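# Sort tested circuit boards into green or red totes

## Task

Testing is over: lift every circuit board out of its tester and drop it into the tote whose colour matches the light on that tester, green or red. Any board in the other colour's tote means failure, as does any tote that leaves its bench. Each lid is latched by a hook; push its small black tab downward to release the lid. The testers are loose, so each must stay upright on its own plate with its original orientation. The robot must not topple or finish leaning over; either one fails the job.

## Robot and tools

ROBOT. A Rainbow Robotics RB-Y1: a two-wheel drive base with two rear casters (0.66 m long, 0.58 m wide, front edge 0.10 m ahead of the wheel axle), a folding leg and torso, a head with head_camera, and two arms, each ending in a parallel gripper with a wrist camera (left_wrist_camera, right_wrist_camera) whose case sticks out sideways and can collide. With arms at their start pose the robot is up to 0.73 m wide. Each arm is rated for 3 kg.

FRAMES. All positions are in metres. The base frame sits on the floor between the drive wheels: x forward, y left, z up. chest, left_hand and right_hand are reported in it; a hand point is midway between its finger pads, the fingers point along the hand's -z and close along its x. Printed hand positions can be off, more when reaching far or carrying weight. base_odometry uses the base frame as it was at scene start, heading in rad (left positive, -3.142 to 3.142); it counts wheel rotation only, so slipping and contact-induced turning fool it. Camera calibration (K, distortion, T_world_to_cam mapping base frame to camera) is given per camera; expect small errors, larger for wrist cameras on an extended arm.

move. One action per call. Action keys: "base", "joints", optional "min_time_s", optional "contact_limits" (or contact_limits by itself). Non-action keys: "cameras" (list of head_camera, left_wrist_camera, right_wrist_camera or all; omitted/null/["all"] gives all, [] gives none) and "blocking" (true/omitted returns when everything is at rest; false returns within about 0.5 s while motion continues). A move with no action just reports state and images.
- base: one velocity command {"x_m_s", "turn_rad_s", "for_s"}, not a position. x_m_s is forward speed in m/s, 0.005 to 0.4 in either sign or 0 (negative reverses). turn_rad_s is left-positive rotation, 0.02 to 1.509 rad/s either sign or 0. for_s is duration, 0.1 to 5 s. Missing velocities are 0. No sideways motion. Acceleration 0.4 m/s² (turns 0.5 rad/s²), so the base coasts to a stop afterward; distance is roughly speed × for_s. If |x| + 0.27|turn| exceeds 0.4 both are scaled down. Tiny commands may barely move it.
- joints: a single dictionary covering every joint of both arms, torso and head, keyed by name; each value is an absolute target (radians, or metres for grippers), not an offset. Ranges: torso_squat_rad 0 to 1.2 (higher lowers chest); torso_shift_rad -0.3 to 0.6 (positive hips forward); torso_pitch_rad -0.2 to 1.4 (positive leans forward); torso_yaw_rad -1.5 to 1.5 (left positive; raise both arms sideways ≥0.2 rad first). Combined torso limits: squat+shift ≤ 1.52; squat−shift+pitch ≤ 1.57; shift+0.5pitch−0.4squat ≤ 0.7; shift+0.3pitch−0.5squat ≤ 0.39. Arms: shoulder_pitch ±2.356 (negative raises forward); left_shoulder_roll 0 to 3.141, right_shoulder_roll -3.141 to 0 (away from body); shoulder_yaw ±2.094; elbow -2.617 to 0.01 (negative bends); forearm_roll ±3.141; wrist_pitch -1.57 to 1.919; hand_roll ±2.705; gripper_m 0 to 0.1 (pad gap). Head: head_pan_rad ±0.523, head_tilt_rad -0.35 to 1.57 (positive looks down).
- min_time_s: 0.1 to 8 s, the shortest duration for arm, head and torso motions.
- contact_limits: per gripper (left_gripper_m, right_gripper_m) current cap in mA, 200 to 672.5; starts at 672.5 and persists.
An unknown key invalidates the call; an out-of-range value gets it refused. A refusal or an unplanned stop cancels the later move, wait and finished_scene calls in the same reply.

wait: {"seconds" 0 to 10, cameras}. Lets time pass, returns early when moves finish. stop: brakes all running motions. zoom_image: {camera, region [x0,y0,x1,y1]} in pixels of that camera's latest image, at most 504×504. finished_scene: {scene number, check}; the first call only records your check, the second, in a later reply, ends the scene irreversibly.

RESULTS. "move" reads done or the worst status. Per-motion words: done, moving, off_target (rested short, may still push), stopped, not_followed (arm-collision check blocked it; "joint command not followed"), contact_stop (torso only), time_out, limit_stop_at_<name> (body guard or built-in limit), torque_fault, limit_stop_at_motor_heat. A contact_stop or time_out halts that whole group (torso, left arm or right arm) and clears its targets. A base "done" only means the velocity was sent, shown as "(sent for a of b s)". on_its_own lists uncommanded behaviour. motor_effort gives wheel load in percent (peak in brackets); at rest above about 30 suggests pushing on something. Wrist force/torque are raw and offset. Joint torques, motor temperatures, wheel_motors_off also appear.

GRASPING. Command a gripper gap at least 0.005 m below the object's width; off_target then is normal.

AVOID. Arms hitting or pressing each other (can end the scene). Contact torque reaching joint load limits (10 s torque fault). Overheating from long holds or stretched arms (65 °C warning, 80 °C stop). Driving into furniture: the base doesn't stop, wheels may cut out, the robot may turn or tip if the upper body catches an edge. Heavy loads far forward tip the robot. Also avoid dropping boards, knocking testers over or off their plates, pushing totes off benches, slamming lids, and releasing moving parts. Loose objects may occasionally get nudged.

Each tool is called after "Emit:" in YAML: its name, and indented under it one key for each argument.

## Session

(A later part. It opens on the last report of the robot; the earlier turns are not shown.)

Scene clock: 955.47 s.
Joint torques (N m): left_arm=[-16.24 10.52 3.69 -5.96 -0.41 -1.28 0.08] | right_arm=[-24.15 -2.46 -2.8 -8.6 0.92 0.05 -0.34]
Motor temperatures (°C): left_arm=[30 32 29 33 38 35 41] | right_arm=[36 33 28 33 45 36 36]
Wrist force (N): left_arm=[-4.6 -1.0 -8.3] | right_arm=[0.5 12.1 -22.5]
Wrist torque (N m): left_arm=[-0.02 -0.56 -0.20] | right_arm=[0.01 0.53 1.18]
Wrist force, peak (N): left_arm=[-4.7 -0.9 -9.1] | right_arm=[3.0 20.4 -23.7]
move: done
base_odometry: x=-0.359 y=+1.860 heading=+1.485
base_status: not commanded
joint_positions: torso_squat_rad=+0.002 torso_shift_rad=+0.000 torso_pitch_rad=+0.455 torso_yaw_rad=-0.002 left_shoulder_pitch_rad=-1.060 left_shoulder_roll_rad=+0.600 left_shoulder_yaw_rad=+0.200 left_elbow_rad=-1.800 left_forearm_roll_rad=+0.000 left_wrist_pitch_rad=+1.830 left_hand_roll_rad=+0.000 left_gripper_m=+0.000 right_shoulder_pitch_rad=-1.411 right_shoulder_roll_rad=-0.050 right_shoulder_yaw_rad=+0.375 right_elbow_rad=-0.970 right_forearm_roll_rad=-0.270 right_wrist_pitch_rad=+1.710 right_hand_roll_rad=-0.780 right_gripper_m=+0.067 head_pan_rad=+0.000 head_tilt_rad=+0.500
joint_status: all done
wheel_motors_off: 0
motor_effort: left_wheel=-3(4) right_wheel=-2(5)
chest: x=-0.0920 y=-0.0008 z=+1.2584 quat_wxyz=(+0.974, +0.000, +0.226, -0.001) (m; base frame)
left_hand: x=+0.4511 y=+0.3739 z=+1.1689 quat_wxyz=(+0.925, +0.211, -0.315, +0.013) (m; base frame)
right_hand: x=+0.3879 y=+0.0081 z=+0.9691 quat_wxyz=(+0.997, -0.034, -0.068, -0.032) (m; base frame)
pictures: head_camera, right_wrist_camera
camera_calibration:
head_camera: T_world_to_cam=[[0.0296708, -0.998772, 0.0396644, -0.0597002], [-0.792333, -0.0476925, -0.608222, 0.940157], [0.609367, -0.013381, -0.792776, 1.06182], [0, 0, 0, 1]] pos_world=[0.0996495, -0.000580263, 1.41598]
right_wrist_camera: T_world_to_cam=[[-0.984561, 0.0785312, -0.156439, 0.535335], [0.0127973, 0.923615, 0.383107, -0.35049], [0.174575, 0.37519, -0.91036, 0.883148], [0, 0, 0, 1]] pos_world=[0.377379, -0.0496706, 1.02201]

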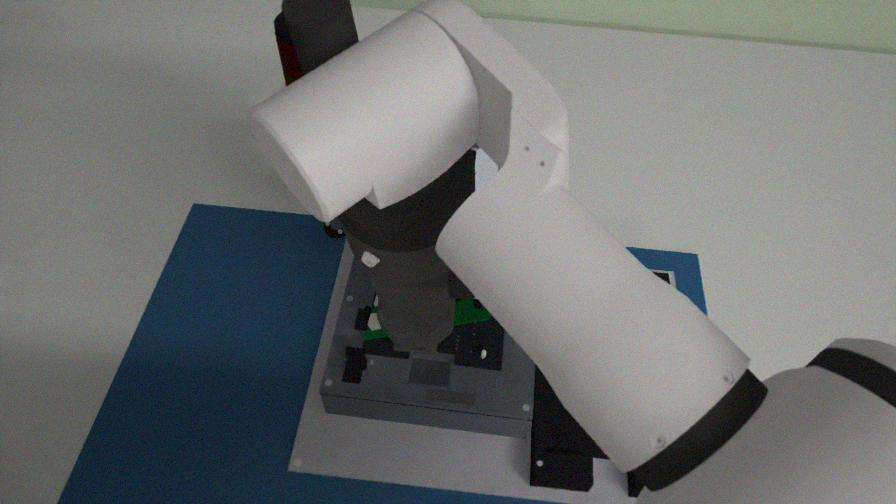

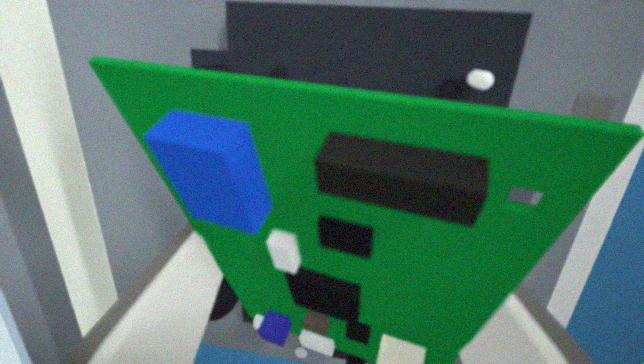

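Emit:
move:
  joints: {"torso_pitch_rad":0.425}
  min_time_s: 1
  cameras: ["head_camera","right_wrist_camera"]

Emit:
zoom_image:
  camera: "head_camera"
  region: [280, 200, 580, 440]

Scene clock: 962.97 s.
Joint torques (N m): left_arm=[-16.59 10.4 3.63 -5.85 -0.4 -1.35 0.11] | right_arm=[-24.23 -4.29 -3.32 -8.34 1.91 -1.63 -0.45]
Motor temperatures (°C): left_arm=[30 32 29 33 38 35 41] | right_arm=[36 33 28 33 45 36 36]
Wrist force (N): left_arm=[-4.9 -1.1 -8.3] | right_arm=[-8.7 11.1 -14.2]
Wrist torque (N m): left_arm=[-0.02 -0.57 -0.21] | right_arm=[-0.10 0.78 0.60]
Wrist force, peak (N): left_arm=[-5.1 -1.1 -8.7] | right_arm=[4.2 16.4 -29.7]
move: done
base_odometry: x=-0.359 y=+1.860 heading=+1.485
base_status: not commanded
joint_positions: torso_squat_rad=+0.002 torso_shift_rad=+0.000 torso_pitch_rad=+0.425 torso_yaw_rad=-0.002 left_shoulder_pitch_rad=-1.060 left_shoulder_roll_rad=+0.600 left_shoulder_yaw_rad=+0.200 left_elbow_rad=-1.800 left_forearm_roll_rad=+0.000 left_wrist_pitch_rad=+1.830 left_hand_roll_rad=+0.000 left_gripper_m=+0.000 right_shoulder_pitch_rad=-1.411 right_shoulder_roll_rad=-0.049 right_shoulder_yaw_rad=+0.375 right_elbow_rad=-0.970 right_forearm_roll_rad=-0.270 right_wrist_pitch_rad=+1.710 right_hand_roll_rad=-0.780 right_gripper_m=+0.045 head_pan_rad=+0.000 head_tilt_rad=+0.500
joint_status: all done
wheel_motors_off: 0
on_its_own: right_gripper_m moved -0.021 to your old target +0.045
motor_effort: left_wheel=-3(4) right_wheel=-2(4)
chest: x=-0.1006 y=-0.0008 z=+1.2624 quat_wxyz=(+0.978, +0.000, +0.211, -0.001) (m; base frame)
left_hand: x=+0.4450 y=+0.3739 z=+1.1894 quat_wxyz=(+0.920, +0.210, -0.329, +0.016) (m; base frame)
right_hand: x=+0.3876 y=+0.0083 z=+0.9877 quat_wxyz=(+0.995, -0.034, -0.083, -0.033) (m; base frame)
pictures: head_camera, right_wrist_camera
camera_calibration:
head_camera: T_world_to_cam=[[0.028421, -0.998773, 0.0405522, -0.0608525], [-0.773571, -0.0476697, -0.631915, 0.96758], [0.633072, -0.0134103, -0.773976, 1.04886], [0, 0, 0, 1]] pos_world=[0.0862142, -0.000587977, 1.42569]
right_wrist_camera: T_world_to_cam=[[-0.979505, 0.078207, -0.185616, 0.564832], [0.00109825, 0.923602, 0.383352, -0.353477], [0.201416, 0.375292, -0.904758, 0.88414], [0, 0, 0, 1]] pos_world=[0.375563, -0.0495122, 1.04028]

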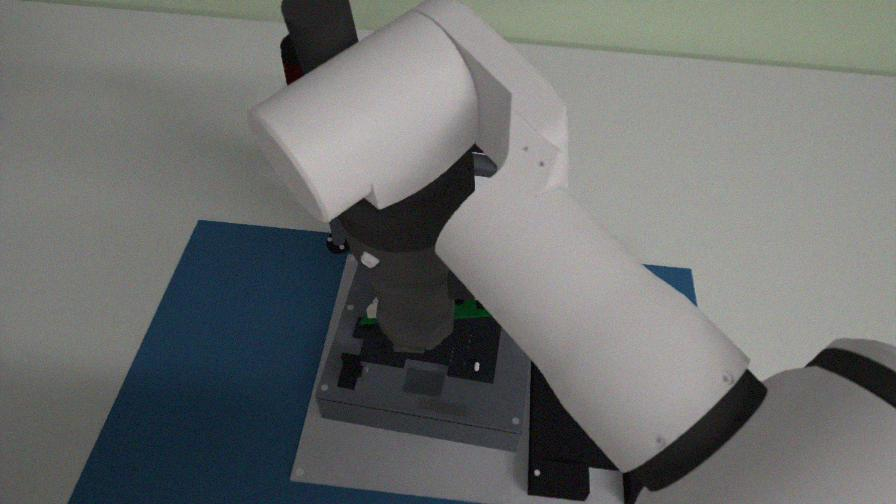

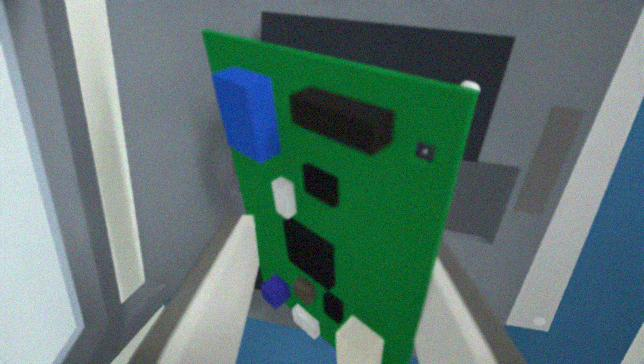

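Scaled by 1.680 from the camera's 896x504 image, which has a finer 1280x720 frame.

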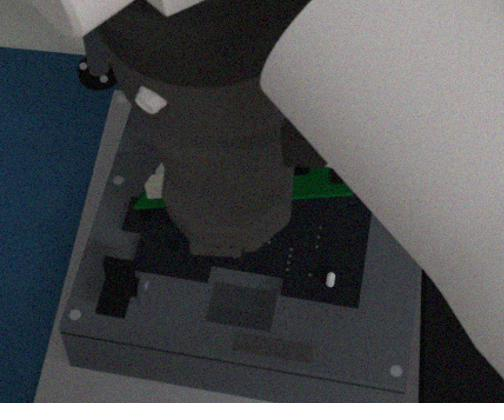

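Emit:
zoom_image:
  camera: "right_wrist_camera"
  region: [180, 20, 540, 364]

Emit:
move:
  joints: {"head_tilt_rad":0.45}
  cameras: ["left_wrist_camera","right_wrist_camera"]

Scaled by 1.400 from the camera's 644x364 image, which has a finer 1265x715 frame.

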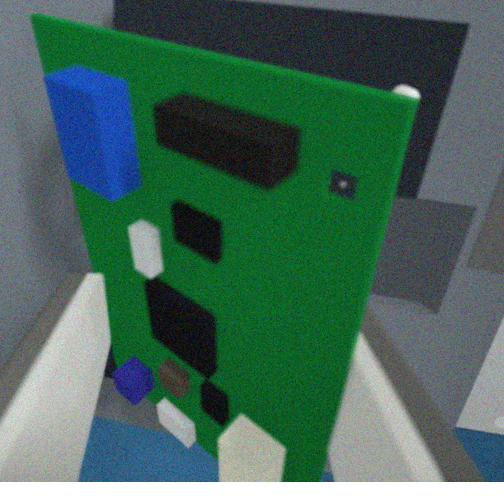

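Scene clock: 969.67 s.
Joint torques (N m): left_arm=[-16.51 10.22 3.86 -5.93 -0.47 -1.25 0.09] | right_arm=[-24.32 -4.47 -3.44 -8.41 1.99 -1.66 -0.42]
Motor temperatures (°C): left_arm=[30 32 29 33 38 35 41] | right_arm=[37 33 28 33 45 36 36]
Wrist force (N): left_arm=[-4.9 -0.8 -8.5] | right_arm=[-8.4 10.7 -14.3]
Wrist torque (N m): left_arm=[-0.06 -0.58 -0.21] | right_arm=[-0.04 0.77 0.58]
Wrist force, peak (N): left_arm=[-5.2 -0.8 -8.7] | right_arm=[-7.7 11.5 -15.2]
move: done
base_odometry: x=-0.359 y=+1.860 heading=+1.485
base_status: not commanded
joint_positions: torso_squat_rad=+0.002 torso_shift_rad=+0.000 torso_pitch_rad=+0.425 torso_yaw_rad=-0.002 left_shoulder_pitch_rad=-1.060 left_shoulder_roll_rad=+0.600 left_shoulder_yaw_rad=+0.200 left_elbow_rad=-1.800 left_forearm_roll_rad=+0.000 left_wrist_pitch_rad=+1.830 left_hand_roll_rad=+0.000 left_gripper_m=+0.000 right_shoulder_pitch_rad=-1.411 right_shoulder_roll_rad=-0.049 right_shoulder_yaw_rad=+0.375 right_elbow_rad=-0.970 right_forearm_roll_rad=-0.270 right_wrist_pitch_rad=+1.710 right_hand_roll_rad=-0.780 right_gripper_m=+0.045 head_pan_rad=+0.000 head_tilt_rad=+0.450
joint_status: all done
wheel_motors_off: 0
motor_effort: left_wheel=-2(3) right_wheel=-3(4)
chest: x=-0.1006 y=-0.0008 z=+1.2624 quat_wxyz=(+0.978, +0.000, +0.211, -0.001) (m; base frame)
left_hand: x=+0.4450 y=+0.3739 z=+1.1894 quat_wxyz=(+0.920, +0.210, -0.329, +0.016) (m; base frame)
right_hand: x=+0.3876 y=+0.0083 z=+0.9877 quat_wxyz=(+0.995, -0.034, -0.083, -0.033) (m; base frame)
pictures: left_wrist_camera, right_wrist_camera
camera_calibration:
left_wrist_camera: T_world_to_cam=[[0.787653, -0.0904148, 0.609449, -1.04289], [-0.131121, -0.991113, 0.0224245, 0.436528], [0.602005, -0.0975743, -0.792508, 0.780202], [0, 0, 0, 1]] pos_world=[0.408991, 0.414483, 1.24412]
right_wrist_camera: T_world_to_cam=[[-0.979507, 0.0782077, -0.185604, 0.564817], [0.00110616, 0.923606, 0.383341, -0.353467], [0.201405, 0.37528, -0.904766, 0.884153], [0, 0, 0, 1]] pos_world=[0.375561, -0.0495141, 1.04028]

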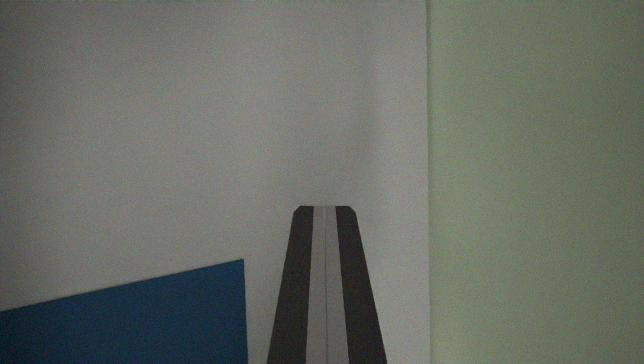

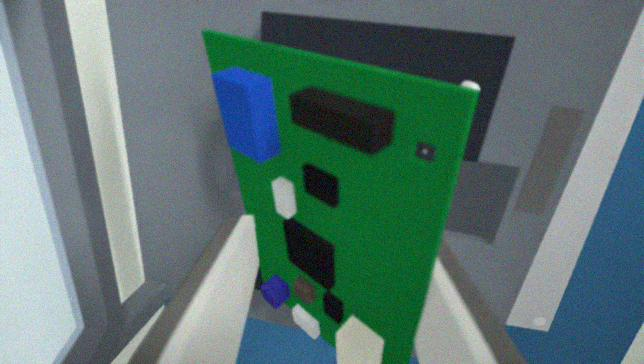

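Emit:
move:
  joints: {"torso_pitch_rad":0.405,"head_tilt_rad":0.5}
  min_time_s: 1
  cameras: ["head_camera","right_wrist_camera"]

Emit:
zoom_image:
  camera: "head_camera"
  region: [280, 200, 580, 440]

Scene clock: 981.53 s.
Joint torques (N m): left_arm=[-16.67 10.16 3.74 -5.79 -0.42 -1.28 0.02] | right_arm=[-30.04 -4.79 -3.36 -12.14 1.98 -1.78 -0.44]
Motor temperatures (°C): left_arm=[30 32 29 33 38 35 41] | right_arm=[37 33 28 33 45 36 36]
Wrist force (N): left_arm=[-4.8 -1.0 -8.4] | right_arm=[-4.3 12.8 -32.6]
Wrist torque (N m): left_arm=[-0.02 -0.56 -0.21] | right_arm=[-0.13 1.84 0.58]
Wrist force, peak (N): left_arm=[-5.1 -0.7 -8.7] | right_arm=[-4.6 12.4 -33.1]
move: done
base_odometry: x=-0.359 y=+1.860 heading=+1.485
base_status: not commanded
joint_positions: torso_squat_rad=+0.002 torso_shift_rad=+0.000 torso_pitch_rad=+0.406 torso_yaw_rad=-0.002 left_shoulder_pitch_rad=-1.060 left_shoulder_roll_rad=+0.600 left_shoulder_yaw_rad=+0.200 left_elbow_rad=-1.800 left_forearm_roll_rad=+0.000 left_wrist_pitch_rad=+1.830 left_hand_roll_rad=+0.000 left_gripper_m=+0.000 right_shoulder_pitch_rad=-1.410 right_shoulder_roll_rad=-0.049 right_shoulder_yaw_rad=+0.375 right_elbow_rad=-0.969 right_forearm_roll_rad=-0.270 right_wrist_pitch_rad=+1.710 right_hand_roll_rad=-0.780 right_gripper_m=+0.045 head_pan_rad=+0.000 head_tilt_rad=+0.500
joint_status: all done
wheel_motors_off: 0
motor_effort: left_wheel=-2(3) right_wheel=-3(4)
chest: x=-0.1058 y=-0.0008 z=+1.2648 quat_wxyz=(+0.979, +0.000, +0.201, -0.001) (m; base frame)
left_hand: x=+0.4411 y=+0.3739 z=+1.2022 quat_wxyz=(+0.917, +0.210, -0.338, +0.018) (m; base frame)
right_hand: x=+0.3872 y=+0.0078 z=+0.9986 quat_wxyz=(+0.995, -0.034, -0.092, -0.033) (m; base frame)
pictures: head_camera, right_wrist_camera
camera_calibration:
head_camera: T_world_to_cam=[[0.0276235, -0.998773, 0.0410908, -0.0615691], [-0.761304, -0.0476593, -0.646641, 0.985003], [0.647806, -0.0134201, -0.761687, 1.04], [0, 0, 0, 1]] pos_world=[0.0778667, -0.000591982, 1.43163]
right_wrist_camera: T_world_to_cam=[[-0.976114, 0.0788983, -0.202424, 0.581927], [-0.00468049, 0.923875, 0.382666, -0.354303], [0.217207, 0.374473, -0.901439, 0.884847], [0, 0, 0, 1]] pos_world=[0.374174, -0.0499327, 1.05101]

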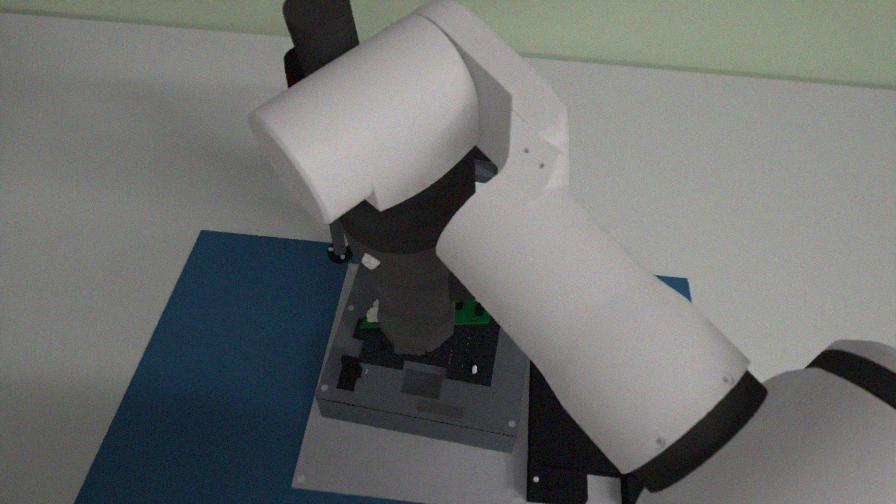

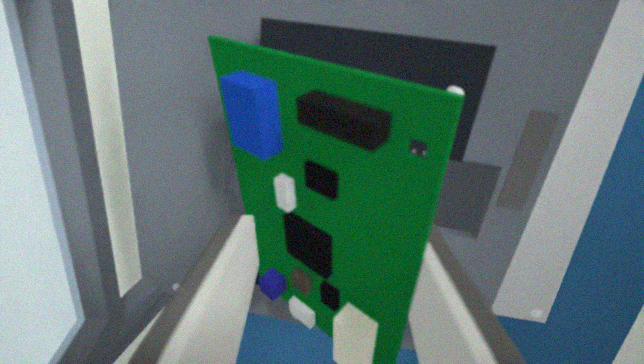

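Scaled by 1.680 from the camera's 896x504 image, which has a finer 1280x720 frame.

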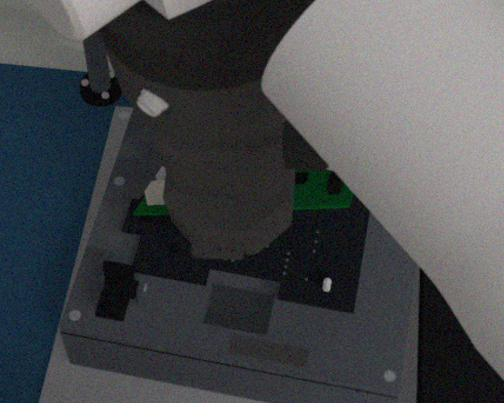

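Emit:
move:
  joints: {"torso_pitch_rad":0.43}
  min_time_s: 1
  cameras: []

Emit:
move:
  joints: {"torso_pitch_rad":0.455}
  min_time_s: 1
  cameras: ["right_wrist_camera"]

Emit:
move:
  joints: {"torso_pitch_rad":0.475}
  min_time_s: 1
  cameras: ["head_camera","right_wrist_camera"]

Scene clock: 991.57 s.
Joint torques (N m): left_arm=[-16.53 10.33 3.76 -5.9 -0.46 -1.16 0.05] | right_arm=[-22.9 -3.93 -3.75 -7.96 0.9 -0.6 -0.33]
Motor temperatures (°C): left_arm=[30 32 29 33 38 35 41] | right_arm=[37 33 28 34 45 36 36]
Wrist force (N): left_arm=[-5.1 -0.9 -8.4] | right_arm=[-0.2 11.1 -12.7]
Wrist torque (N m): left_arm=[-0.05 -0.60 -0.22] | right_arm=[-0.05 0.80 0.48]
Wrist force, peak (N): left_arm=[-5.2 -0.8 -8.9] | right_arm=[-4.3 12.9 -32.5]
move: done
base_odometry: x=-0.359 y=+1.860 heading=+1.485
base_status: not commanded
joint_positions: torso_squat_rad=+0.002 torso_shift_rad=+0.000 torso_pitch_rad=+0.430 torso_yaw_rad=-0.002 left_shoulder_pitch_rad=-1.060 left_shoulder_roll_rad=+0.600 left_shoulder_yaw_rad=+0.200 left_elbow_rad=-1.800 left_forearm_roll_rad=+0.000 left_wrist_pitch_rad=+1.830 left_hand_roll_rad=+0.000 left_gripper_m=+0.000 right_shoulder_pitch_rad=-1.412 right_shoulder_roll_rad=-0.049 right_shoulder_yaw_rad=+0.375 right_elbow_rad=-0.970 right_forearm_roll_rad=-0.270 right_wrist_pitch_rad=+1.710 right_hand_roll_rad=-0.780 right_gripper_m=+0.045 head_pan_rad=+0.000 head_tilt_rad=+0.500
joint_status: all done
wheel_motors_off: 0
motor_effort: left_wheel=-2(3) right_wheel=-3(4)
chest: x=-0.0991 y=-0.0008 z=+1.2618 quat_wxyz=(+0.977, +0.000, +0.213, -0.001) (m; base frame)
left_hand: x=+0.4461 y=+0.3739 z=+1.1861 quat_wxyz=(+0.921, +0.211, -0.327, +0.015) (m; base frame)
right_hand: x=+0.3879 y=+0.0083 z=+0.9849 quat_wxyz=(+0.996, -0.034, -0.081, -0.033) (m; base frame)
pictures: none
No camera images: "cameras" was empty.

Scene clock: 992.87 s.
Joint torques (N m): left_arm=[-16.23 10.19 3.74 -5.97 -0.47 -1.18 0] | right_arm=[-20.15 -2.93 -3.38 -6.32 0.47 -1.39 -0.16]
Motor temperatures (°C): left_arm=[30 32 29 33 38 35 41] | right_arm=[37 33 28 34 45 36 36]
Wrist force (N): left_arm=[-4.6 -0.8 -8.3] | right_arm=[-3.2 7.5 -6.2]
Wrist torque (N m): left_arm=[-0.05 -0.53 -0.23] | right_arm=[-0.08 0.48 0.39]
Wrist force, peak (N): left_arm=[-4.8 -0.8 -8.7] | right_arm=[-0.3 11.4 -12.9]
move: done
base_odometry: x=-0.359 y=+1.860 heading=+1.485
base_status: not commanded
joint_positions: torso_squat_rad=+0.002 torso_shift_rad=+0.000 torso_pitch_rad=+0.454 torso_yaw_rad=-0.002 left_shoulder_pitch_rad=-1.060 left_shoulder_roll_rad=+0.600 left_shoulder_yaw_rad=+0.200 left_elbow_rad=-1.800 left_forearm_roll_rad=+0.000 left_wrist_pitch_rad=+1.830 left_hand_roll_rad=+0.000 left_gripper_m=+0.000 right_shoulder_pitch_rad=-1.412 right_shoulder_roll_rad=-0.050 right_shoulder_yaw_rad=+0.375 right_elbow_rad=-0.970 right_forearm_roll_rad=-0.270 right_wrist_pitch_rad=+1.710 right_hand_roll_rad=-0.780 right_gripper_m=+0.045 head_pan_rad=+0.000 head_tilt_rad=+0.500
joint_status: all done
wheel_motors_off: 0
motor_effort: left_wheel=-2(3) right_wheel=-2(4)
chest: x=-0.0924 y=-0.0008 z=+1.2585 quat_wxyz=(+0.974, +0.000, +0.225, -0.001) (m; base frame)
left_hand: x=+0.4508 y=+0.3739 z=+1.1694 quat_wxyz=(+0.925, +0.211, -0.315, +0.013) (m; base frame)
right_hand: x=+0.3880 y=+0.0083 z=+0.9701 quat_wxyz=(+0.996, -0.034, -0.069, -0.032) (m; base frame)
pictures: right_wrist_camera
camera_calibration:
right_wrist_camera: T_world_to_cam=[[-0.984307, 0.0780997, -0.158241, 0.537203], [0.0116804, 0.923598, 0.383185, -0.350701], [0.176078, 0.375323, -0.910016, 0.883046], [0, 0, 0, 1]] pos_world=[0.377384, -0.0494764, 1.02298]

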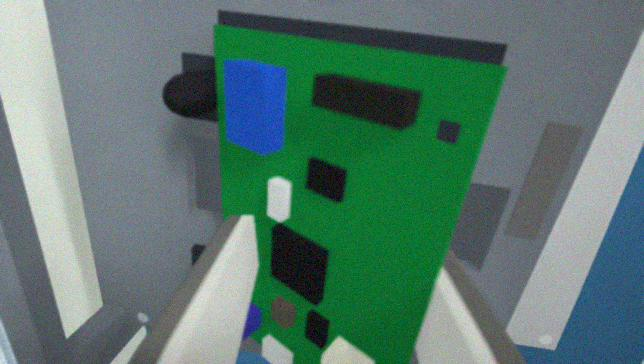

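Scene clock: 994.13 s.
Joint torques (N m): left_arm=[-16.11 10.11 3.57 -6.1 -0.41 -1.17 0.06] | right_arm=[-7.82 -0.35 -2.17 -0.23 -1.42 -3.28 0.09]
Motor temperatures (°C): left_arm=[30 32 29 33 38 35 41] | right_arm=[37 33 28 33 45 36 36]
Wrist force (N): left_arm=[-4.6 -0.7 -8.6] | right_arm=[-9.0 -4.9 34.4]
Wrist torque (N m): left_arm=[-0.05 -0.55 -0.21] | right_arm=[-0.08 -0.59 0.03]
Wrist force, peak (N): left_arm=[-5.0 -0.9 -8.7] | right_arm=[-9.2 -4.6 35.1]
move: done
base_odometry: x=-0.359 y=+1.860 heading=+1.485
base_status: not commanded
joint_positions: torso_squat_rad=+0.002 torso_shift_rad=-0.001 torso_pitch_rad=+0.473 torso_yaw_rad=-0.002 left_shoulder_pitch_rad=-1.060 left_shoulder_roll_rad=+0.600 left_shoulder_yaw_rad=+0.200 left_elbow_rad=-1.800 left_forearm_roll_rad=+0.000 left_wrist_pitch_rad=+1.830 left_hand_roll_rad=+0.000 left_gripper_m=+0.000 right_shoulder_pitch_rad=-1.415 right_shoulder_roll_rad=-0.050 right_shoulder_yaw_rad=+0.375 right_elbow_rad=-0.972 right_forearm_roll_rad=-0.270 right_wrist_pitch_rad=+1.711 right_hand_roll_rad=-0.780 right_gripper_m=+0.045 head_pan_rad=+0.000 head_tilt_rad=+0.500
joint_status: all done
wheel_motors_off: 0
motor_effort: left_wheel=-1(3) right_wheel=-2(4)
chest: x=-0.0878 y=-0.0009 z=+1.2560 quat_wxyz=(+0.972, +0.000, +0.234, -0.001) (m; base frame)
left_hand: x=+0.4537 y=+0.3737 z=+1.1570 quat_wxyz=(+0.928, +0.211, -0.307, +0.011) (m; base frame)
right_hand: x=+0.3884 y=+0.0085 z=+0.9606 quat_wxyz=(+0.997, -0.034, -0.062, -0.032) (m; base frame)
pictures: head_camera, right_wrist_camera
camera_calibration:
head_camera: T_world_to_cam=[[0.030142, -0.998781, 0.0390868, -0.0590687], [-0.802858, -0.047486, -0.594276, 0.923555], [0.595408, -0.0134685, -0.803311, 1.06934], [0, 0, 0, 1]] pos_world=[0.106569, -0.000738313, 1.41017]
right_wrist_camera: T_world_to_cam=[[-0.98648, 0.0777645, -0.144253, 0.523503], [0.0167035, 0.923371, 0.383546, -0.349595], [0.163026, 0.375951, -0.912186, 0.881441], [0, 0, 0, 1]] pos_world=[0.378567, -0.0492825, 1.01364]

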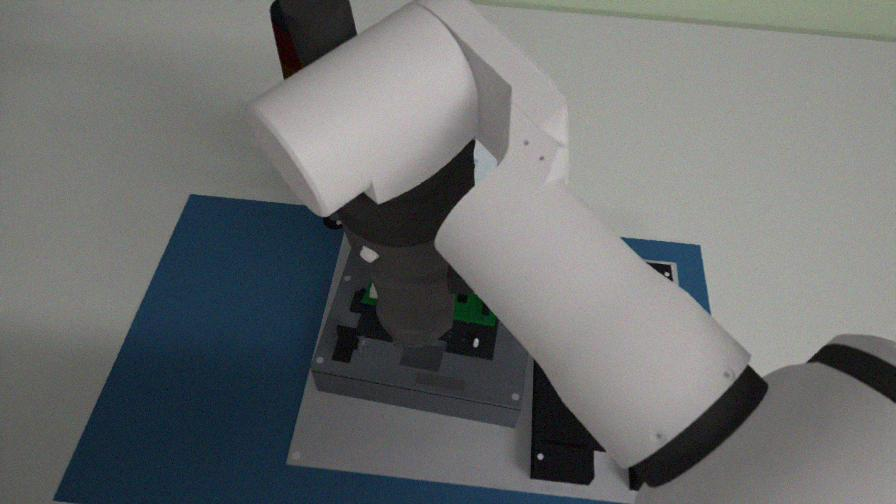

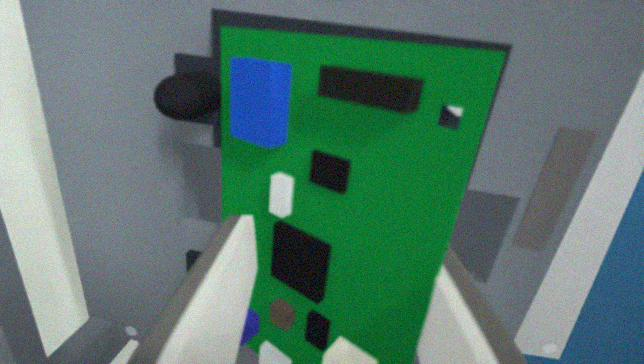

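Emit:
move:
  joints: {"torso_pitch_rad":0.4}
  cameras: []

Emit:
move:
  joints: {"right_gripper_m":0.088,"right_shoulder_pitch_rad":-1.28,"right_elbow_rad":-1.45,"right_wrist_pitch_rad":1.85,"torso_pitch_rad":0.42}
  cameras: ["head_camera","right_wrist_camera"]

Emit:
zoom_image:
  camera: "head_camera"
  region: [280, 200, 580, 440]

Emit:
zoom_image:
  camera: "right_wrist_camera"
  region: [100, 0, 600, 364]

Scene clock: 1022.27 s.
Joint torques (N m): left_arm=[-16.8 10.55 3.6 -5.78 -0.34 -1.31 0.03] | right_arm=[-23.6 -3.75 -2.53 -7.98 2.12 -2.42 0.21]
Motor temperatures (°C): left_arm=[30 32 29 33 38 35 41] | right_arm=[36 33 28 33 45 36 36]
Wrist force (N): left_arm=[-5.2 -0.8 -8.3] | right_arm=[-11.2 10.2 -11.8]
Wrist torque (N m): left_arm=[-0.04 -0.60 -0.22] | right_arm=[-0.09 1.07 0.41]
Wrist force, peak (N): left_arm=[-5.2 -0.9 -8.6] | right_arm=[-9.0 -4.8 34.6]
move: done
base_odometry: x=-0.359 y=+1.860 heading=+1.485
base_status: not commanded
joint_positions: torso_squat_rad=+0.002 torso_shift_rad=+0.000 torso_pitch_rad=+0.400 torso_yaw_rad=-0.002 left_shoulder_pitch_rad=-1.060 left_shoulder_roll_rad=+0.600 left_shoulder_yaw_rad=+0.200 left_elbow_rad=-1.800 left_forearm_roll_rad=+0.000 left_wrist_pitch_rad=+1.830 left_hand_roll_rad=+0.000 left_gripper_m=+0.000 right_shoulder_pitch_rad=-1.412 right_shoulder_roll_rad=-0.050 right_shoulder_yaw_rad=+0.375 right_elbow_rad=-0.970 right_forearm_roll_rad=-0.270 right_wrist_pitch_rad=+1.711 right_hand_roll_rad=-0.780 right_gripper_m=+0.045 head_pan_rad=+0.000 head_tilt_rad=+0.500
joint_status: all done
wheel_motors_off: 0
motor_effort: left_wheel=-1(3) right_wheel=-2(4)
chest: x=-0.1078 y=-0.0008 z=+1.2655 quat_wxyz=(+0.980, +0.000, +0.198, -0.001) (m; base frame)
left_hand: x=+0.4395 y=+0.3738 z=+1.2062 quat_wxyz=(+0.916, +0.210, -0.341, +0.018) (m; base frame)
right_hand: x=+0.3874 y=+0.0080 z=+1.0033 quat_wxyz=(+0.994, -0.033, -0.096, -0.033) (m; base frame)
pictures: none
No camera images: "cameras" was empty.

Scene clock: 1023.37 s.
Joint torques (N m): left_arm=[-16.54 10.55 3.76 -5.94 -0.41 -1.27 0.07] | right_arm=[-18.45 -0.59 -3 -7.34 0.47 -0.64 0.18]
Motor temperatures (°C): left_arm=[30 32 29 33 38 35 41] | right_arm=[36 33 28 33 45 36 36]
Wrist force (N): left_arm=[-5.1 -1.0 -8.4] | right_arm=[0.2 10.0 -12.7]
Wrist torque (N m): left_arm=[-0.04 -0.60 -0.21] | right_arm=[0.00 0.72 0.49]
Wrist force, peak (N): left_arm=[-5.0 -1.0 -8.9] | right_arm=[-7.0 12.5 -13.8]
move: done
base_odometry: x=-0.359 y=+1.860 heading=+1.485
base_status: not commanded
joint_positions: torso_squat_rad=+0.002 torso_shift_rad=+0.000 torso_pitch_rad=+0.420 torso_yaw_rad=-0.002 left_shoulder_pitch_rad=-1.060 left_shoulder_roll_rad=+0.600 left_shoulder_yaw_rad=+0.200 left_elbow_rad=-1.800 left_forearm_roll_rad=+0.000 left_wrist_pitch_rad=+1.830 left_hand_roll_rad=+0.000 left_gripper_m=+0.000 right_shoulder_pitch_rad=-1.280 right_shoulder_roll_rad=-0.050 right_shoulder_yaw_rad=+0.375 right_elbow_rad=-1.450 right_forearm_roll_rad=-0.270 right_wrist_pitch_rad=+1.850 right_hand_roll_rad=-0.780 right_gripper_m=+0.088 head_pan_rad=+0.000 head_tilt_rad=+0.500
joint_status: all done
wheel_motors_off: 0
motor_effort: left_wheel=-1(3) right_wheel=-2(4)
chest: x=-0.1019 y=-0.0008 z=+1.2631 quat_wxyz=(+0.978, +0.000, +0.208, -0.001) (m; base frame)
left_hand: x=+0.4440 y=+0.3738 z=+1.1927 quat_wxyz=(+0.920, +0.210, -0.331, +0.016) (m; base frame)
right_hand: x=+0.3588 y=+0.0459 z=+1.0540 quat_wxyz=(+0.987, +0.050, -0.149, +0.020) (m; base frame)
pictures: head_camera, right_wrist_camera
camera_calibration:
head_camera: T_world_to_cam=[[0.0281503, -0.998776, 0.0406661, -0.0610449], [-0.770394, -0.0476002, -0.635789, 0.972148], [0.636946, -0.0134313, -0.770791, 1.04658], [0, 0, 0, 1]] pos_world=[0.084043, -0.000638948, 1.42725]
right_wrist_camera: T_world_to_cam=[[-0.950446, -0.00345134, -0.310871, 0.671314], [-0.169246, 0.844523, 0.508071, -0.480321], [0.260784, 0.535508, -0.803257, 0.800136], [0, 0, 0, 1]] pos_world=[0.348092, -0.0205206, 1.09545]

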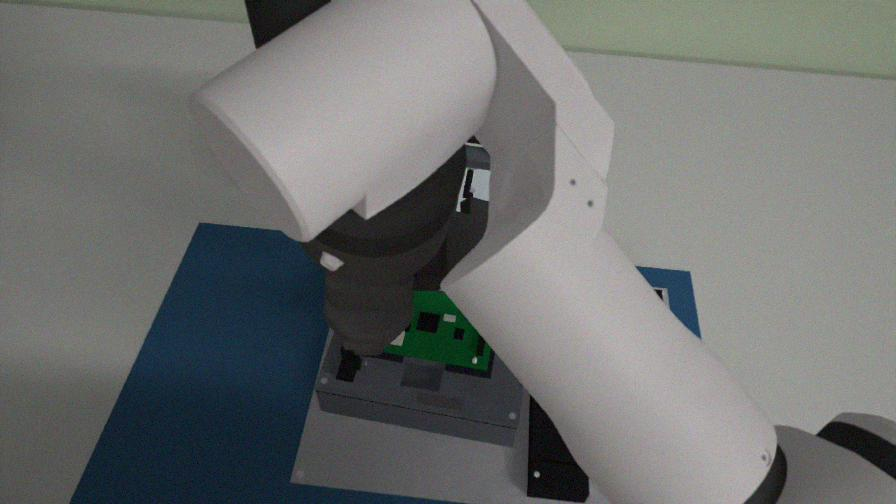

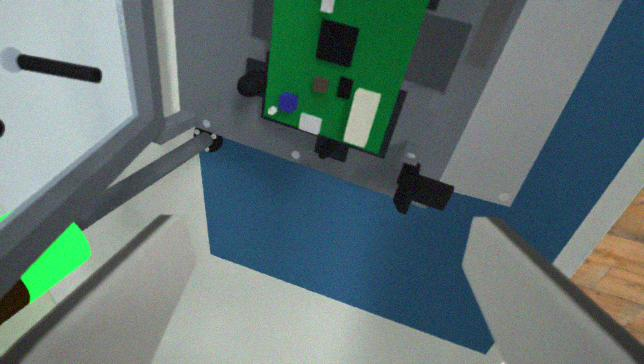

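Scaled by 1.680 from the camera's 896x504 image, which has a finer 1280x720 frame.

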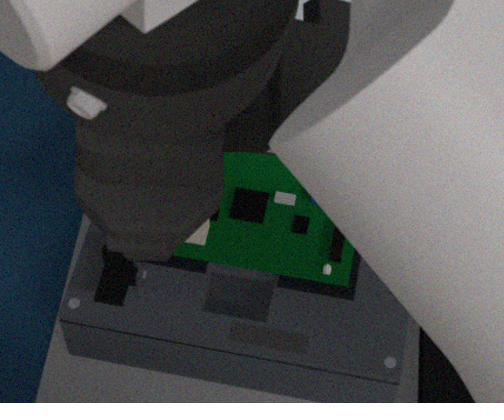

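Scaled by 1.008 from the camera's 644x364 image, which has a finer 1265x715 frame.

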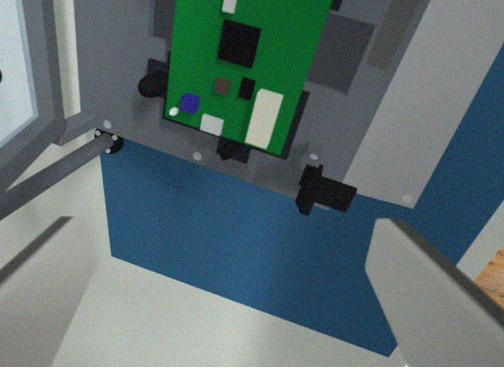

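Emit:
zoom_image:
  camera: "right_wrist_camera"
  region: [220, 50, 480, 220]

Scaled by 1.938 from the camera's 644x364 image, which has a finer 1265x715 frame.

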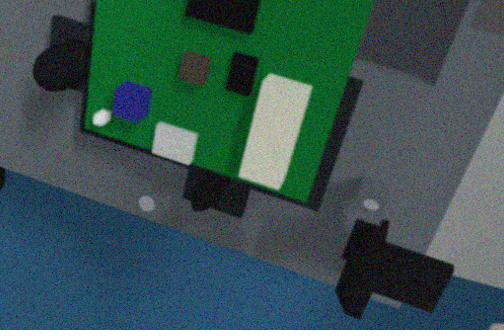

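Emit:
move:
  joints: {"right_shoulder_pitch_rad":-1.412,"right_elbow_rad":-0.97,"right_wrist_pitch_rad":1.71,"right_forearm_roll_rad":-0.3,"torso_pitch_rad":0.4}
  cameras: []

Emit:
move:
  joints: {"torso_pitch_rad":0.47}
  cameras: ["right_wrist_camera"]

Scene clock: 1047.23 s.
Joint torques (N m): left_arm=[-16.85 10.16 3.71 -5.77 -0.48 -1.29 -0.01] | right_arm=[-21.7 -2.45 -2.88 -6.94 0.17 -0.22 0.1]
Motor temperatures (°C): left_arm=[30 32 29 33 38 35 41] | right_arm=[36 33 28 33 45 36 36]
Wrist force (N): left_arm=[-5.2 -0.8 -8.3] | right_arm=[1.1 11.1 -12.9]
Wrist torque (N m): left_arm=[-0.04 -0.60 -0.21] | right_arm=[-0.06 0.79 0.50]
Wrist force, peak (N): left_arm=[-5.2 -1.1 -8.6] | right_arm=[0.8 11.3 -13.3]
move: done
base_odometry: x=-0.359 y=+1.860 heading=+1.485
base_status: not commanded
joint_positions: torso_squat_rad=+0.002 torso_shift_rad=+0.000 torso_pitch_rad=+0.400 torso_yaw_rad=-0.002 left_shoulder_pitch_rad=-1.060 left_shoulder_roll_rad=+0.600 left_shoulder_yaw_rad=+0.200 left_elbow_rad=-1.800 left_forearm_roll_rad=+0.000 left_wrist_pitch_rad=+1.830 left_hand_roll_rad=+0.000 left_gripper_m=+0.000 right_shoulder_pitch_rad=-1.412 right_shoulder_roll_rad=-0.050 right_shoulder_yaw_rad=+0.375 right_elbow_rad=-0.970 right_forearm_roll_rad=-0.300 right_wrist_pitch_rad=+1.710 right_hand_roll_rad=-0.780 right_gripper_m=+0.088 head_pan_rad=+0.000 head_tilt_rad=+0.500
joint_status: all done
wheel_motors_off: 0
motor_effort: left_wheel=-1(3) right_wheel=-2(4)
chest: x=-0.1076 y=-0.0008 z=+1.2655 quat_wxyz=(+0.980, +0.000, +0.199, -0.001) (m; base frame)
left_hand: x=+0.4396 y=+0.3738 z=+1.2061 quat_wxyz=(+0.916, +0.210, -0.341, +0.018) (m; base frame)
right_hand: x=+0.3834 y=+0.0132 z=+1.0024 quat_wxyz=(+0.996, -0.023, -0.086, -0.031) (m; base frame)
pictures: none
No camera images: "cameras" was empty.

Scene clock: 1048.23 s.
Joint torques (N m): left_arm=[-16.18 10.51 3.52 -6.15 -0.45 -1.18 0.08] | right_arm=[-19.95 -1.43 -2.33 -6.74 0.09 -0.17 0.19]
Motor temperatures (°C): left_arm=[30 32 29 33 38 35 41] | right_arm=[36 33 28 33 45 36 36]
Wrist force (N): left_arm=[-4.6 -0.9 -8.5] | right_arm=[2.3 11.0 -10.9]
Wrist torque (N m): left_arm=[-0.03 -0.56 -0.21] | right_arm=[-0.02 0.73 0.52]
Wrist force, peak (N): left_arm=[-4.8 -0.9 -8.9] | right_arm=[1.2 11.0 -13.6]
move: done
base_odometry: x=-0.359 y=+1.860 heading=+1.485
base_status: not commanded
joint_positions: torso_squat_rad=+0.002 torso_shift_rad=+0.000 torso_pitch_rad=+0.470 torso_yaw_rad=-0.002 left_shoulder_pitch_rad=-1.060 left_shoulder_roll_rad=+0.600 left_shoulder_yaw_rad=+0.200 left_elbow_rad=-1.800 left_forearm_roll_rad=+0.000 left_wrist_pitch_rad=+1.830 left_hand_roll_rad=+0.000 left_gripper_m=+0.000 right_shoulder_pitch_rad=-1.412 right_shoulder_roll_rad=-0.050 right_shoulder_yaw_rad=+0.375 right_elbow_rad=-0.970 right_forearm_roll_rad=-0.300 right_wrist_pitch_rad=+1.710 right_hand_roll_rad=-0.780 right_gripper_m=+0.088 head_pan_rad=+0.000 head_tilt_rad=+0.500
joint_status: all done
wheel_motors_off: 0
motor_effort: left_wheel=-3(3) right_wheel=-3(4)
chest: x=-0.0880 y=-0.0008 z=+1.2564 quat_wxyz=(+0.973, +0.000, +0.233, -0.001) (m; base frame)
left_hand: x=+0.4537 y=+0.3739 z=+1.1589 quat_wxyz=(+0.928, +0.211, -0.308, +0.011) (m; base frame)
right_hand: x=+0.3835 y=+0.0133 z=+0.9598 quat_wxyz=(+0.998, -0.024, -0.052, -0.030) (m; base frame)
pictures: right_wrist_camera
camera_calibration:
right_wrist_camera: T_world_to_cam=[[-0.989597, 0.0761173, -0.122078, 0.498164], [0.0207009, 0.915074, 0.402755, -0.373433], [0.142367, 0.396038, -0.90713, 0.882497], [0, 0, 0, 1]] pos_world=[0.375074, -0.045703, 1.01176]

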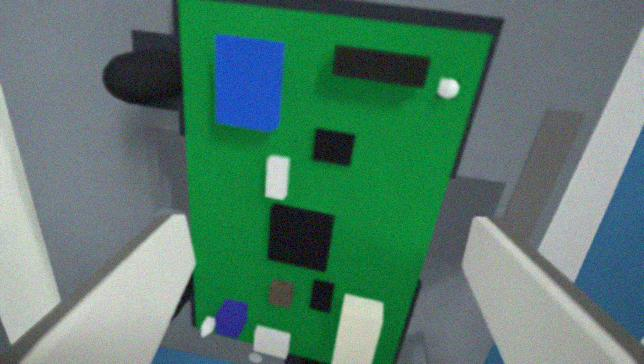

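Emit:
move:
  joints: {"right_forearm_roll_rad":-0.28,"right_shoulder_yaw_rad":0.475}
  cameras: []

Scene clock: 1067.37 s.
Joint torques (N m): left_arm=[-16 10.23 3.68 -6.13 -0.36 -1.16 0.02] | right_arm=[2.22 -7.2 2.37 6.71 1.93 1.78 0.22]
Motor temperatures (°C): left_arm=[30 32 29 33 38 35 41] | right_arm=[36 33 28 33 45 36 36]
Wrist force (N): left_arm=[-4.6 -0.7 -8.6] | right_arm=[12.1 19.8 42.0]
Wrist torque (N m): left_arm=[-0.06 -0.56 -0.21] | right_arm=[0.66 3.24 -0.02]
Wrist force, peak (N): left_arm=[-4.9 -0.8 -8.8] | right_arm=[11.8 19.8 50.3]
move: done
base_odometry: x=-0.359 y=+1.860 heading=+1.485
base_status: not commanded
joint_positions: torso_squat_rad=+0.002 torso_shift_rad=-0.001 torso_pitch_rad=+0.468 torso_yaw_rad=-0.002 left_shoulder_pitch_rad=-1.060 left_shoulder_roll_rad=+0.600 left_shoulder_yaw_rad=+0.200 left_elbow_rad=-1.800 left_forearm_roll_rad=+0.000 left_wrist_pitch_rad=+1.830 left_hand_roll_rad=+0.000 left_gripper_m=+0.000 right_shoulder_pitch_rad=-1.418 right_shoulder_roll_rad=-0.048 right_shoulder_yaw_rad=+0.474 right_elbow_rad=-0.974 right_forearm_roll_rad=-0.280 right_wrist_pitch_rad=+1.710 right_hand_roll_rad=-0.780 right_gripper_m=+0.088 head_pan_rad=+0.000 head_tilt_rad=+0.500
joint_status: all done
wheel_motors_off: 0
motor_effort: left_wheel=-1(3) right_wheel=-3(6)
chest: x=-0.0889 y=-0.0006 z=+1.2567 quat_wxyz=(+0.973, +0.000, +0.232, -0.001) (m; base frame)
left_hand: x=+0.4529 y=+0.3741 z=+1.1601 quat_wxyz=(+0.927, +0.211, -0.309, +0.011) (m; base frame)
right_hand: x=+0.3810 y=+0.0137 z=+0.9575 quat_wxyz=(+0.995, -0.062, -0.076, +0.004) (m; base frame)
pictures: none
No camera images: "cameras" was empty.

Emit:
move:
  joints: {"torso_pitch_rad":0.44,"right_shoulder_pitch_rad":-1.412,"right_elbow_rad":-0.97}
  cameras: []

Emit:
move:
  joints: {"right_shoulder_yaw_rad":0.36,"right_forearm_roll_rad":-0.275}
  cameras: ["right_wrist_camera","head_camera"]

Emit:
move:
  joints: {"torso_pitch_rad":0.49}
  cameras: ["right_wrist_camera"]

Scene clock: 1076.33 s.
Joint torques (N m): left_arm=[-16.36 10.37 3.71 -5.96 -0.38 -1.21 0] | right_arm=[-19.07 -2.7 -2.15 -6.42 0.74 0.17 0.26]
Motor temperatures (°C): left_arm=[30 32 29 33 38 35 41] | right_arm=[36 33 28 33 45 36 36]
Wrist force (N): left_arm=[-4.9 -0.9 -8.5] | right_arm=[1.0 11.1 -13.0]
Wrist torque (N m): left_arm=[-0.04 -0.57 -0.22] | right_arm=[-0.06 0.80 0.50]
Wrist force, peak (N): left_arm=[-5.0 -1.0 -8.8] | right_arm=[12.0 19.3 43.0]
move: done
base_odometry: x=-0.359 y=+1.860 heading=+1.485
base_status: not commanded
joint_positions: torso_squat_rad=+0.002 torso_shift_rad=+0.000 torso_pitch_rad=+0.440 torso_yaw_rad=-0.002 left_shoulder_pitch_rad=-1.060 left_shoulder_roll_rad=+0.600 left_shoulder_yaw_rad=+0.200 left_elbow_rad=-1.800 left_forearm_roll_rad=+0.000 left_wrist_pitch_rad=+1.830 left_hand_roll_rad=+0.000 left_gripper_m=+0.000 right_shoulder_pitch_rad=-1.413 right_shoulder_roll_rad=-0.050 right_shoulder_yaw_rad=+0.475 right_elbow_rad=-0.970 right_forearm_roll_rad=-0.280 right_wrist_pitch_rad=+1.710 right_hand_roll_rad=-0.780 right_gripper_m=+0.088 head_pan_rad=+0.000 head_tilt_rad=+0.500
joint_status: all done
wheel_motors_off: 0
motor_effort: left_wheel=-3(3) right_wheel=-4(6)
chest: x=-0.0964 y=-0.0008 z=+1.2605 quat_wxyz=(+0.976, +0.000, +0.218, -0.001) (m; base frame)
left_hand: x=+0.4480 y=+0.3739 z=+1.1793 quat_wxyz=(+0.923, +0.211, -0.322, +0.014) (m; base frame)
right_hand: x=+0.3805 y=+0.0110 z=+0.9716 quat_wxyz=(+0.994, -0.065, -0.087, +0.002) (m; base frame)
pictures: none
No camera images: "cameras" was empty.

Scene clock: 1077.00 s.
Joint torques (N m): left_arm=[-16.47 10.55 3.7 -6.02 -0.52 -1.21 0.02] | right_arm=[-19.77 -2.32 -3.57 -6.68 0.34 -0.03 0.29]
Motor temperatures (°C): left_arm=[30 32 29 33 38 35 41] | right_arm=[36 33 28 33 45 36 36]
Wrist force (N): left_arm=[-4.8 -0.8 -8.5] | right_arm=[1.2 11.1 -12.7]
Wrist torque (N m): left_arm=[-0.05 -0.56 -0.21] | right_arm=[-0.09 0.79 0.51]
Wrist force, peak (N): left_arm=[-5.2 -0.9 -8.5] | right_arm=[0.5 12.0 -13.0]
move: done
base_odometry: x=-0.359 y=+1.860 heading=+1.485
base_status: not commanded
joint_positions: torso_squat_rad=+0.002 torso_shift_rad=+0.000 torso_pitch_rad=+0.440 torso_yaw_rad=-0.002 left_shoulder_pitch_rad=-1.060 left_shoulder_roll_rad=+0.600 left_shoulder_yaw_rad=+0.200 left_elbow_rad=-1.800 left_forearm_roll_rad=+0.000 left_wrist_pitch_rad=+1.830 left_hand_roll_rad=+0.000 left_gripper_m=+0.000 right_shoulder_pitch_rad=-1.413 right_shoulder_roll_rad=-0.050 right_shoulder_yaw_rad=+0.360 right_elbow_rad=-0.970 right_forearm_roll_rad=-0.275 right_wrist_pitch_rad=+1.710 right_hand_roll_rad=-0.780 right_gripper_m=+0.088 head_pan_rad=+0.000 head_tilt_rad=+0.500
joint_status: all done
wheel_motors_off: 0
motor_effort: left_wheel=-2(2) right_wheel=-3(5)
chest: x=-0.0964 y=-0.0008 z=+1.2605 quat_wxyz=(+0.976, +0.000, +0.218, -0.001) (m; base frame)
left_hand: x=+0.4480 y=+0.3739 z=+1.1793 quat_wxyz=(+0.923, +0.211, -0.322, +0.014) (m; base frame)
right_hand: x=+0.3885 y=+0.0089 z=+0.9801 quat_wxyz=(+0.996, -0.027, -0.073, -0.037) (m; base frame)
pictures: head_camera, right_wrist_camera
camera_calibration:
head_camera: T_world_to_cam=[[0.0290204, -0.998773, 0.0401277, -0.0603039], [-0.782858, -0.0476714, -0.620371, 0.954168], [0.621523, -0.0134109, -0.783281, 1.05532], [0, 0, 0, 1]] pos_world=[0.092821, -0.000590553, 1.42097]
right_wrist_camera: T_world_to_cam=[[-0.982222, 0.0889913, -0.16529, 0.545277], [0.0163316, 0.917666, 0.397018, -0.370383], [0.187012, 0.38726, -0.902805, 0.880403], [0, 0, 0, 1]] pos_world=[0.376986, -0.0495814, 1.03201]

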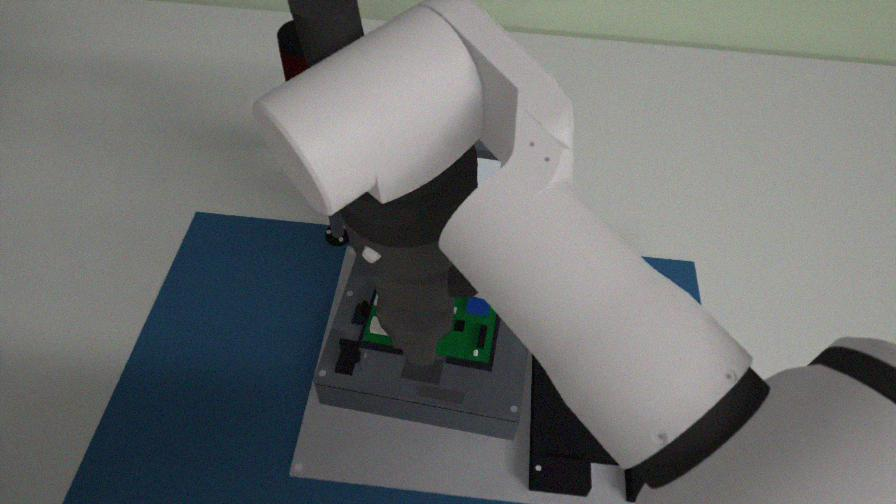

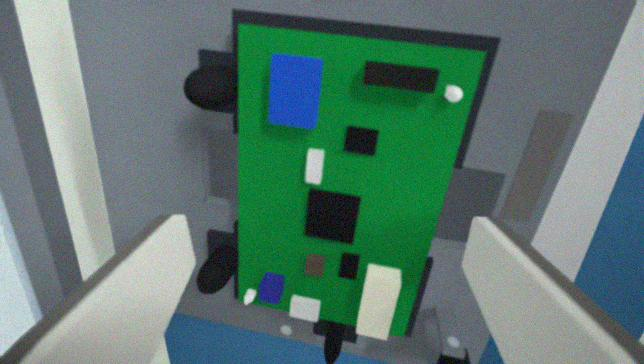

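Scene clock: 1077.87 s.
Joint torques (N m): left_arm=[-16 10.63 3.61 -6.22 -0.43 -1.22 0.05] | right_arm=[-20.13 -1.03 -3 -7.07 -0.37 0.45 0.19]
Motor temperatures (°C): left_arm=[30 32 29 33 38 35 41] | right_arm=[36 33 28 33 45 36 36]
Wrist force (N): left_arm=[-4.6 -0.9 -8.6] | right_arm=[6.3 11.0 -13.5]
Wrist torque (N m): left_arm=[-0.04 -0.56 -0.20] | right_arm=[-0.08 0.67 0.46]
Wrist force, peak (N): left_arm=[-4.6 -1.1 -9.1] | right_arm=[7.2 11.0 -14.2]
move: done
base_odometry: x=-0.359 y=+1.860 heading=+1.485
base_status: not commanded
joint_positions: torso_squat_rad=+0.002 torso_shift_rad=+0.000 torso_pitch_rad=+0.490 torso_yaw_rad=-0.002 left_shoulder_pitch_rad=-1.060 left_shoulder_roll_rad=+0.600 left_shoulder_yaw_rad=+0.200 left_elbow_rad=-1.800 left_forearm_roll_rad=+0.000 left_wrist_pitch_rad=+1.830 left_hand_roll_rad=+0.000 left_gripper_m=+0.000 right_shoulder_pitch_rad=-1.412 right_shoulder_roll_rad=-0.050 right_shoulder_yaw_rad=+0.360 right_elbow_rad=-0.970 right_forearm_roll_rad=-0.275 right_wrist_pitch_rad=+1.710 right_hand_roll_rad=-0.780 right_gripper_m=+0.088 head_pan_rad=+0.000 head_tilt_rad=+0.500
joint_status: all done
wheel_motors_off: 0
motor_effort: left_wheel=-2(3) right_wheel=-3(5)
chest: x=-0.0824 y=-0.0008 z=+1.2535 quat_wxyz=(+0.970, +0.000, +0.243, -0.001) (m; base frame)
left_hand: x=+0.4573 y=+0.3739 z=+1.1451 quat_wxyz=(+0.931, +0.211, -0.299, +0.009) (m; base frame)
right_hand: x=+0.3879 y=+0.0088 z=+0.9490 quat_wxyz=(+0.998, -0.028, -0.048, -0.036) (m; base frame)
pictures: right_wrist_camera
camera_calibration:
right_wrist_camera: T_world_to_cam=[[-0.989257, 0.0891177, -0.115883, 0.495366], [0.0363441, 0.917741, 0.395514, -0.364298], [0.141598, 0.387053, -0.91112, 0.878078], [0, 0, 0, 1]] pos_world=[0.378951, -0.0496774, 1.00152]

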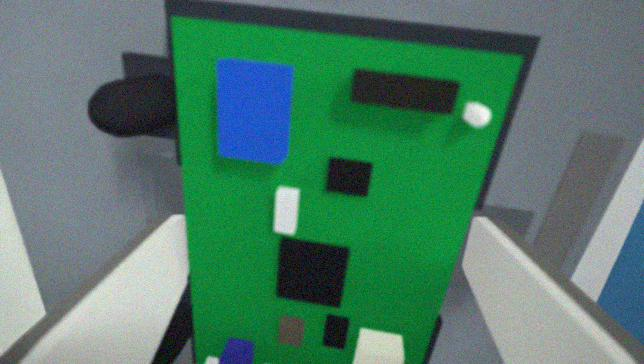

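Emit:
move:
  joints: {"torso_pitch_rad":0.512}
  cameras: ["right_wrist_camera"]

Emit:
move:
  joints: {"right_gripper_m":0.045}
  cameras: ["right_wrist_camera"]

Scene clock: 1087.53 s.
Joint torques (N m): left_arm=[-15.88 10.35 3.76 -6.27 -0.5 -1.12 0.05] | right_arm=[8.94 3.55 0.08 9.24 -4.48 -2.91 0.75]
Motor temperatures (°C): left_arm=[30 32 29 33 38 35 41] | right_arm=[36 33 28 33 45 36 36]
Wrist force (N): left_arm=[-4.3 -0.9 -8.8] | right_arm=[-9.2 -12.3 73.6]
Wrist torque (N m): left_arm=[-0.04 -0.52 -0.20] | right_arm=[-0.08 -2.97 -0.52]
Wrist force, peak (N): left_arm=[-4.8 -1.1 -9.0] | right_arm=[-13.1 -15.4 86.4]
move: done
base_odometry: x=-0.359 y=+1.860 heading=+1.485
base_status: not commanded
joint_positions: torso_squat_rad=+0.002 torso_shift_rad=-0.002 torso_pitch_rad=+0.508 torso_yaw_rad=-0.002 left_shoulder_pitch_rad=-1.060 left_shoulder_roll_rad=+0.600 left_shoulder_yaw_rad=+0.200 left_elbow_rad=-1.800 left_forearm_roll_rad=+0.000 left_wrist_pitch_rad=+1.830 left_hand_roll_rad=+0.000 left_gripper_m=+0.000 right_shoulder_pitch_rad=-1.420 right_shoulder_roll_rad=-0.051 right_shoulder_yaw_rad=+0.359 right_elbow_rad=-0.974 right_forearm_roll_rad=-0.274 right_wrist_pitch_rad=+1.711 right_hand_roll_rad=-0.780 right_gripper_m=+0.088 head_pan_rad=+0.000 head_tilt_rad=+0.500
joint_status: all done
wheel_motors_off: 0
motor_effort: left_wheel=-4(4) right_wheel=+2(4)
chest: x=-0.0787 y=-0.0010 z=+1.2509 quat_wxyz=(+0.968, +0.000, +0.251, -0.001) (m; base frame)
left_hand: x=+0.4591 y=+0.3736 z=+1.1328 quat_wxyz=(+0.933, +0.211, -0.291, +0.007) (m; base frame)
right_hand: x=+0.3890 y=+0.0098 z=+0.9423 quat_wxyz=(+0.998, -0.027, -0.044, -0.036) (m; base frame)
pictures: right_wrist_camera
camera_calibration:
right_wrist_camera: T_world_to_cam=[[-0.990285, 0.0878075, -0.107821, 0.488383], [0.0380374, 0.916884, 0.397338, -0.364929], [0.133749, 0.389377, -0.911316, 0.874567], [0, 0, 0, 1]] pos_world=[0.380547, -0.0488223, 0.994665]

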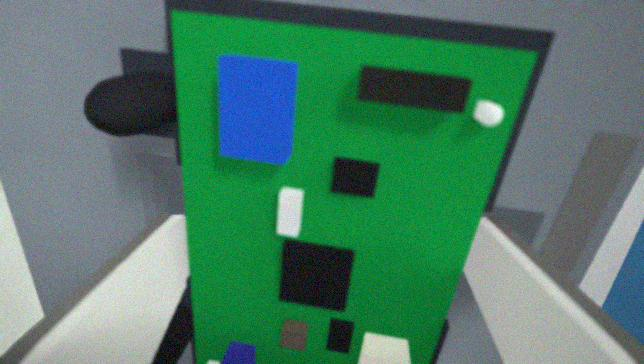

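Scene clock: 1088.50 s.
Joint torques (N m): left_arm=[-15.75 10.46 3.78 -6.34 -0.47 -1.07 0] | right_arm=[15.67 10.95 1.71 11.39 -8.73 6.09 0.69]
Motor temperatures (°C): left_arm=[30 32 29 33 38 35 41] | right_arm=[36 33 28 33 45 36 36]
Wrist force (N): left_arm=[-4.6 -0.9 -8.6] | right_arm=[31.0 0.6 53.1]
Wrist torque (N m): left_arm=[-0.04 -0.58 -0.19] | right_arm=[0.22 -3.22 -0.55]
Wrist force, peak (N): left_arm=[-4.5 -0.7 -9.0] | right_arm=[-6.6 -11.7 71.1]
move: off_target
base_odometry: x=-0.359 y=+1.860 heading=+1.485
base_status: not commanded
joint_positions: torso_squat_rad=+0.002 torso_shift_rad=-0.001 torso_pitch_rad=+0.509 torso_yaw_rad=-0.002 left_shoulder_pitch_rad=-1.060 left_shoulder_roll_rad=+0.600 left_shoulder_yaw_rad=+0.200 left_elbow_rad=-1.800 left_forearm_roll_rad=+0.000 left_wrist_pitch_rad=+1.830 left_hand_roll_rad=+0.000 left_gripper_m=+0.000 right_shoulder_pitch_rad=-1.421 right_shoulder_roll_rad=-0.053 right_shoulder_yaw_rad=+0.359 right_elbow_rad=-0.975 right_forearm_roll_rad=-0.273 right_wrist_pitch_rad=+1.708 right_hand_roll_rad=-0.780 right_gripper_m=+0.074 head_pan_rad=+0.000 head_tilt_rad=+0.500
joint_status: right_gripper_m off_target (ended at +0.074, target +0.045)
wheel_motors_off: 0
motor_effort: left_wheel=-7(8) right_wheel=-2(4)
chest: x=-0.0780 y=-0.0010 z=+1.2507 quat_wxyz=(+0.968, +0.000, +0.252, -0.001) (m; base frame)
left_hand: x=+0.4596 y=+0.3736 z=+1.1322 quat_wxyz=(+0.933, +0.211, -0.290, +0.007) (m; base frame)
right_hand: x=+0.3910 y=+0.0093 z=+0.9427 quat_wxyz=(+0.998, -0.027, -0.046, -0.036) (m; base frame)
pictures: right_wrist_camera
camera_calibration:
right_wrist_camera: T_world_to_cam=[[-0.989765, 0.0887491, -0.111755, 0.49401], [0.0372621, 0.916655, 0.39794, -0.365051], [0.137757, 0.389703, -0.910579, 0.872562], [0, 0, 0, 1]] pos_world=[0.382355, -0.0492571, 0.995013]

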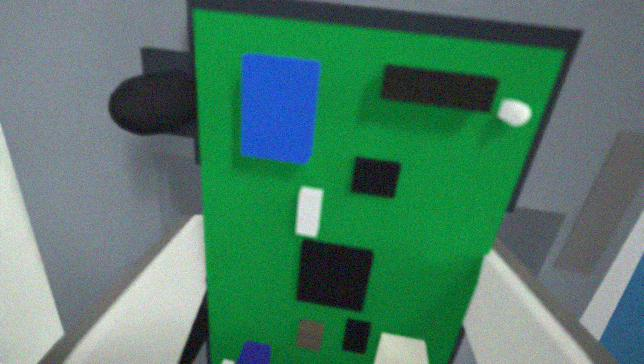

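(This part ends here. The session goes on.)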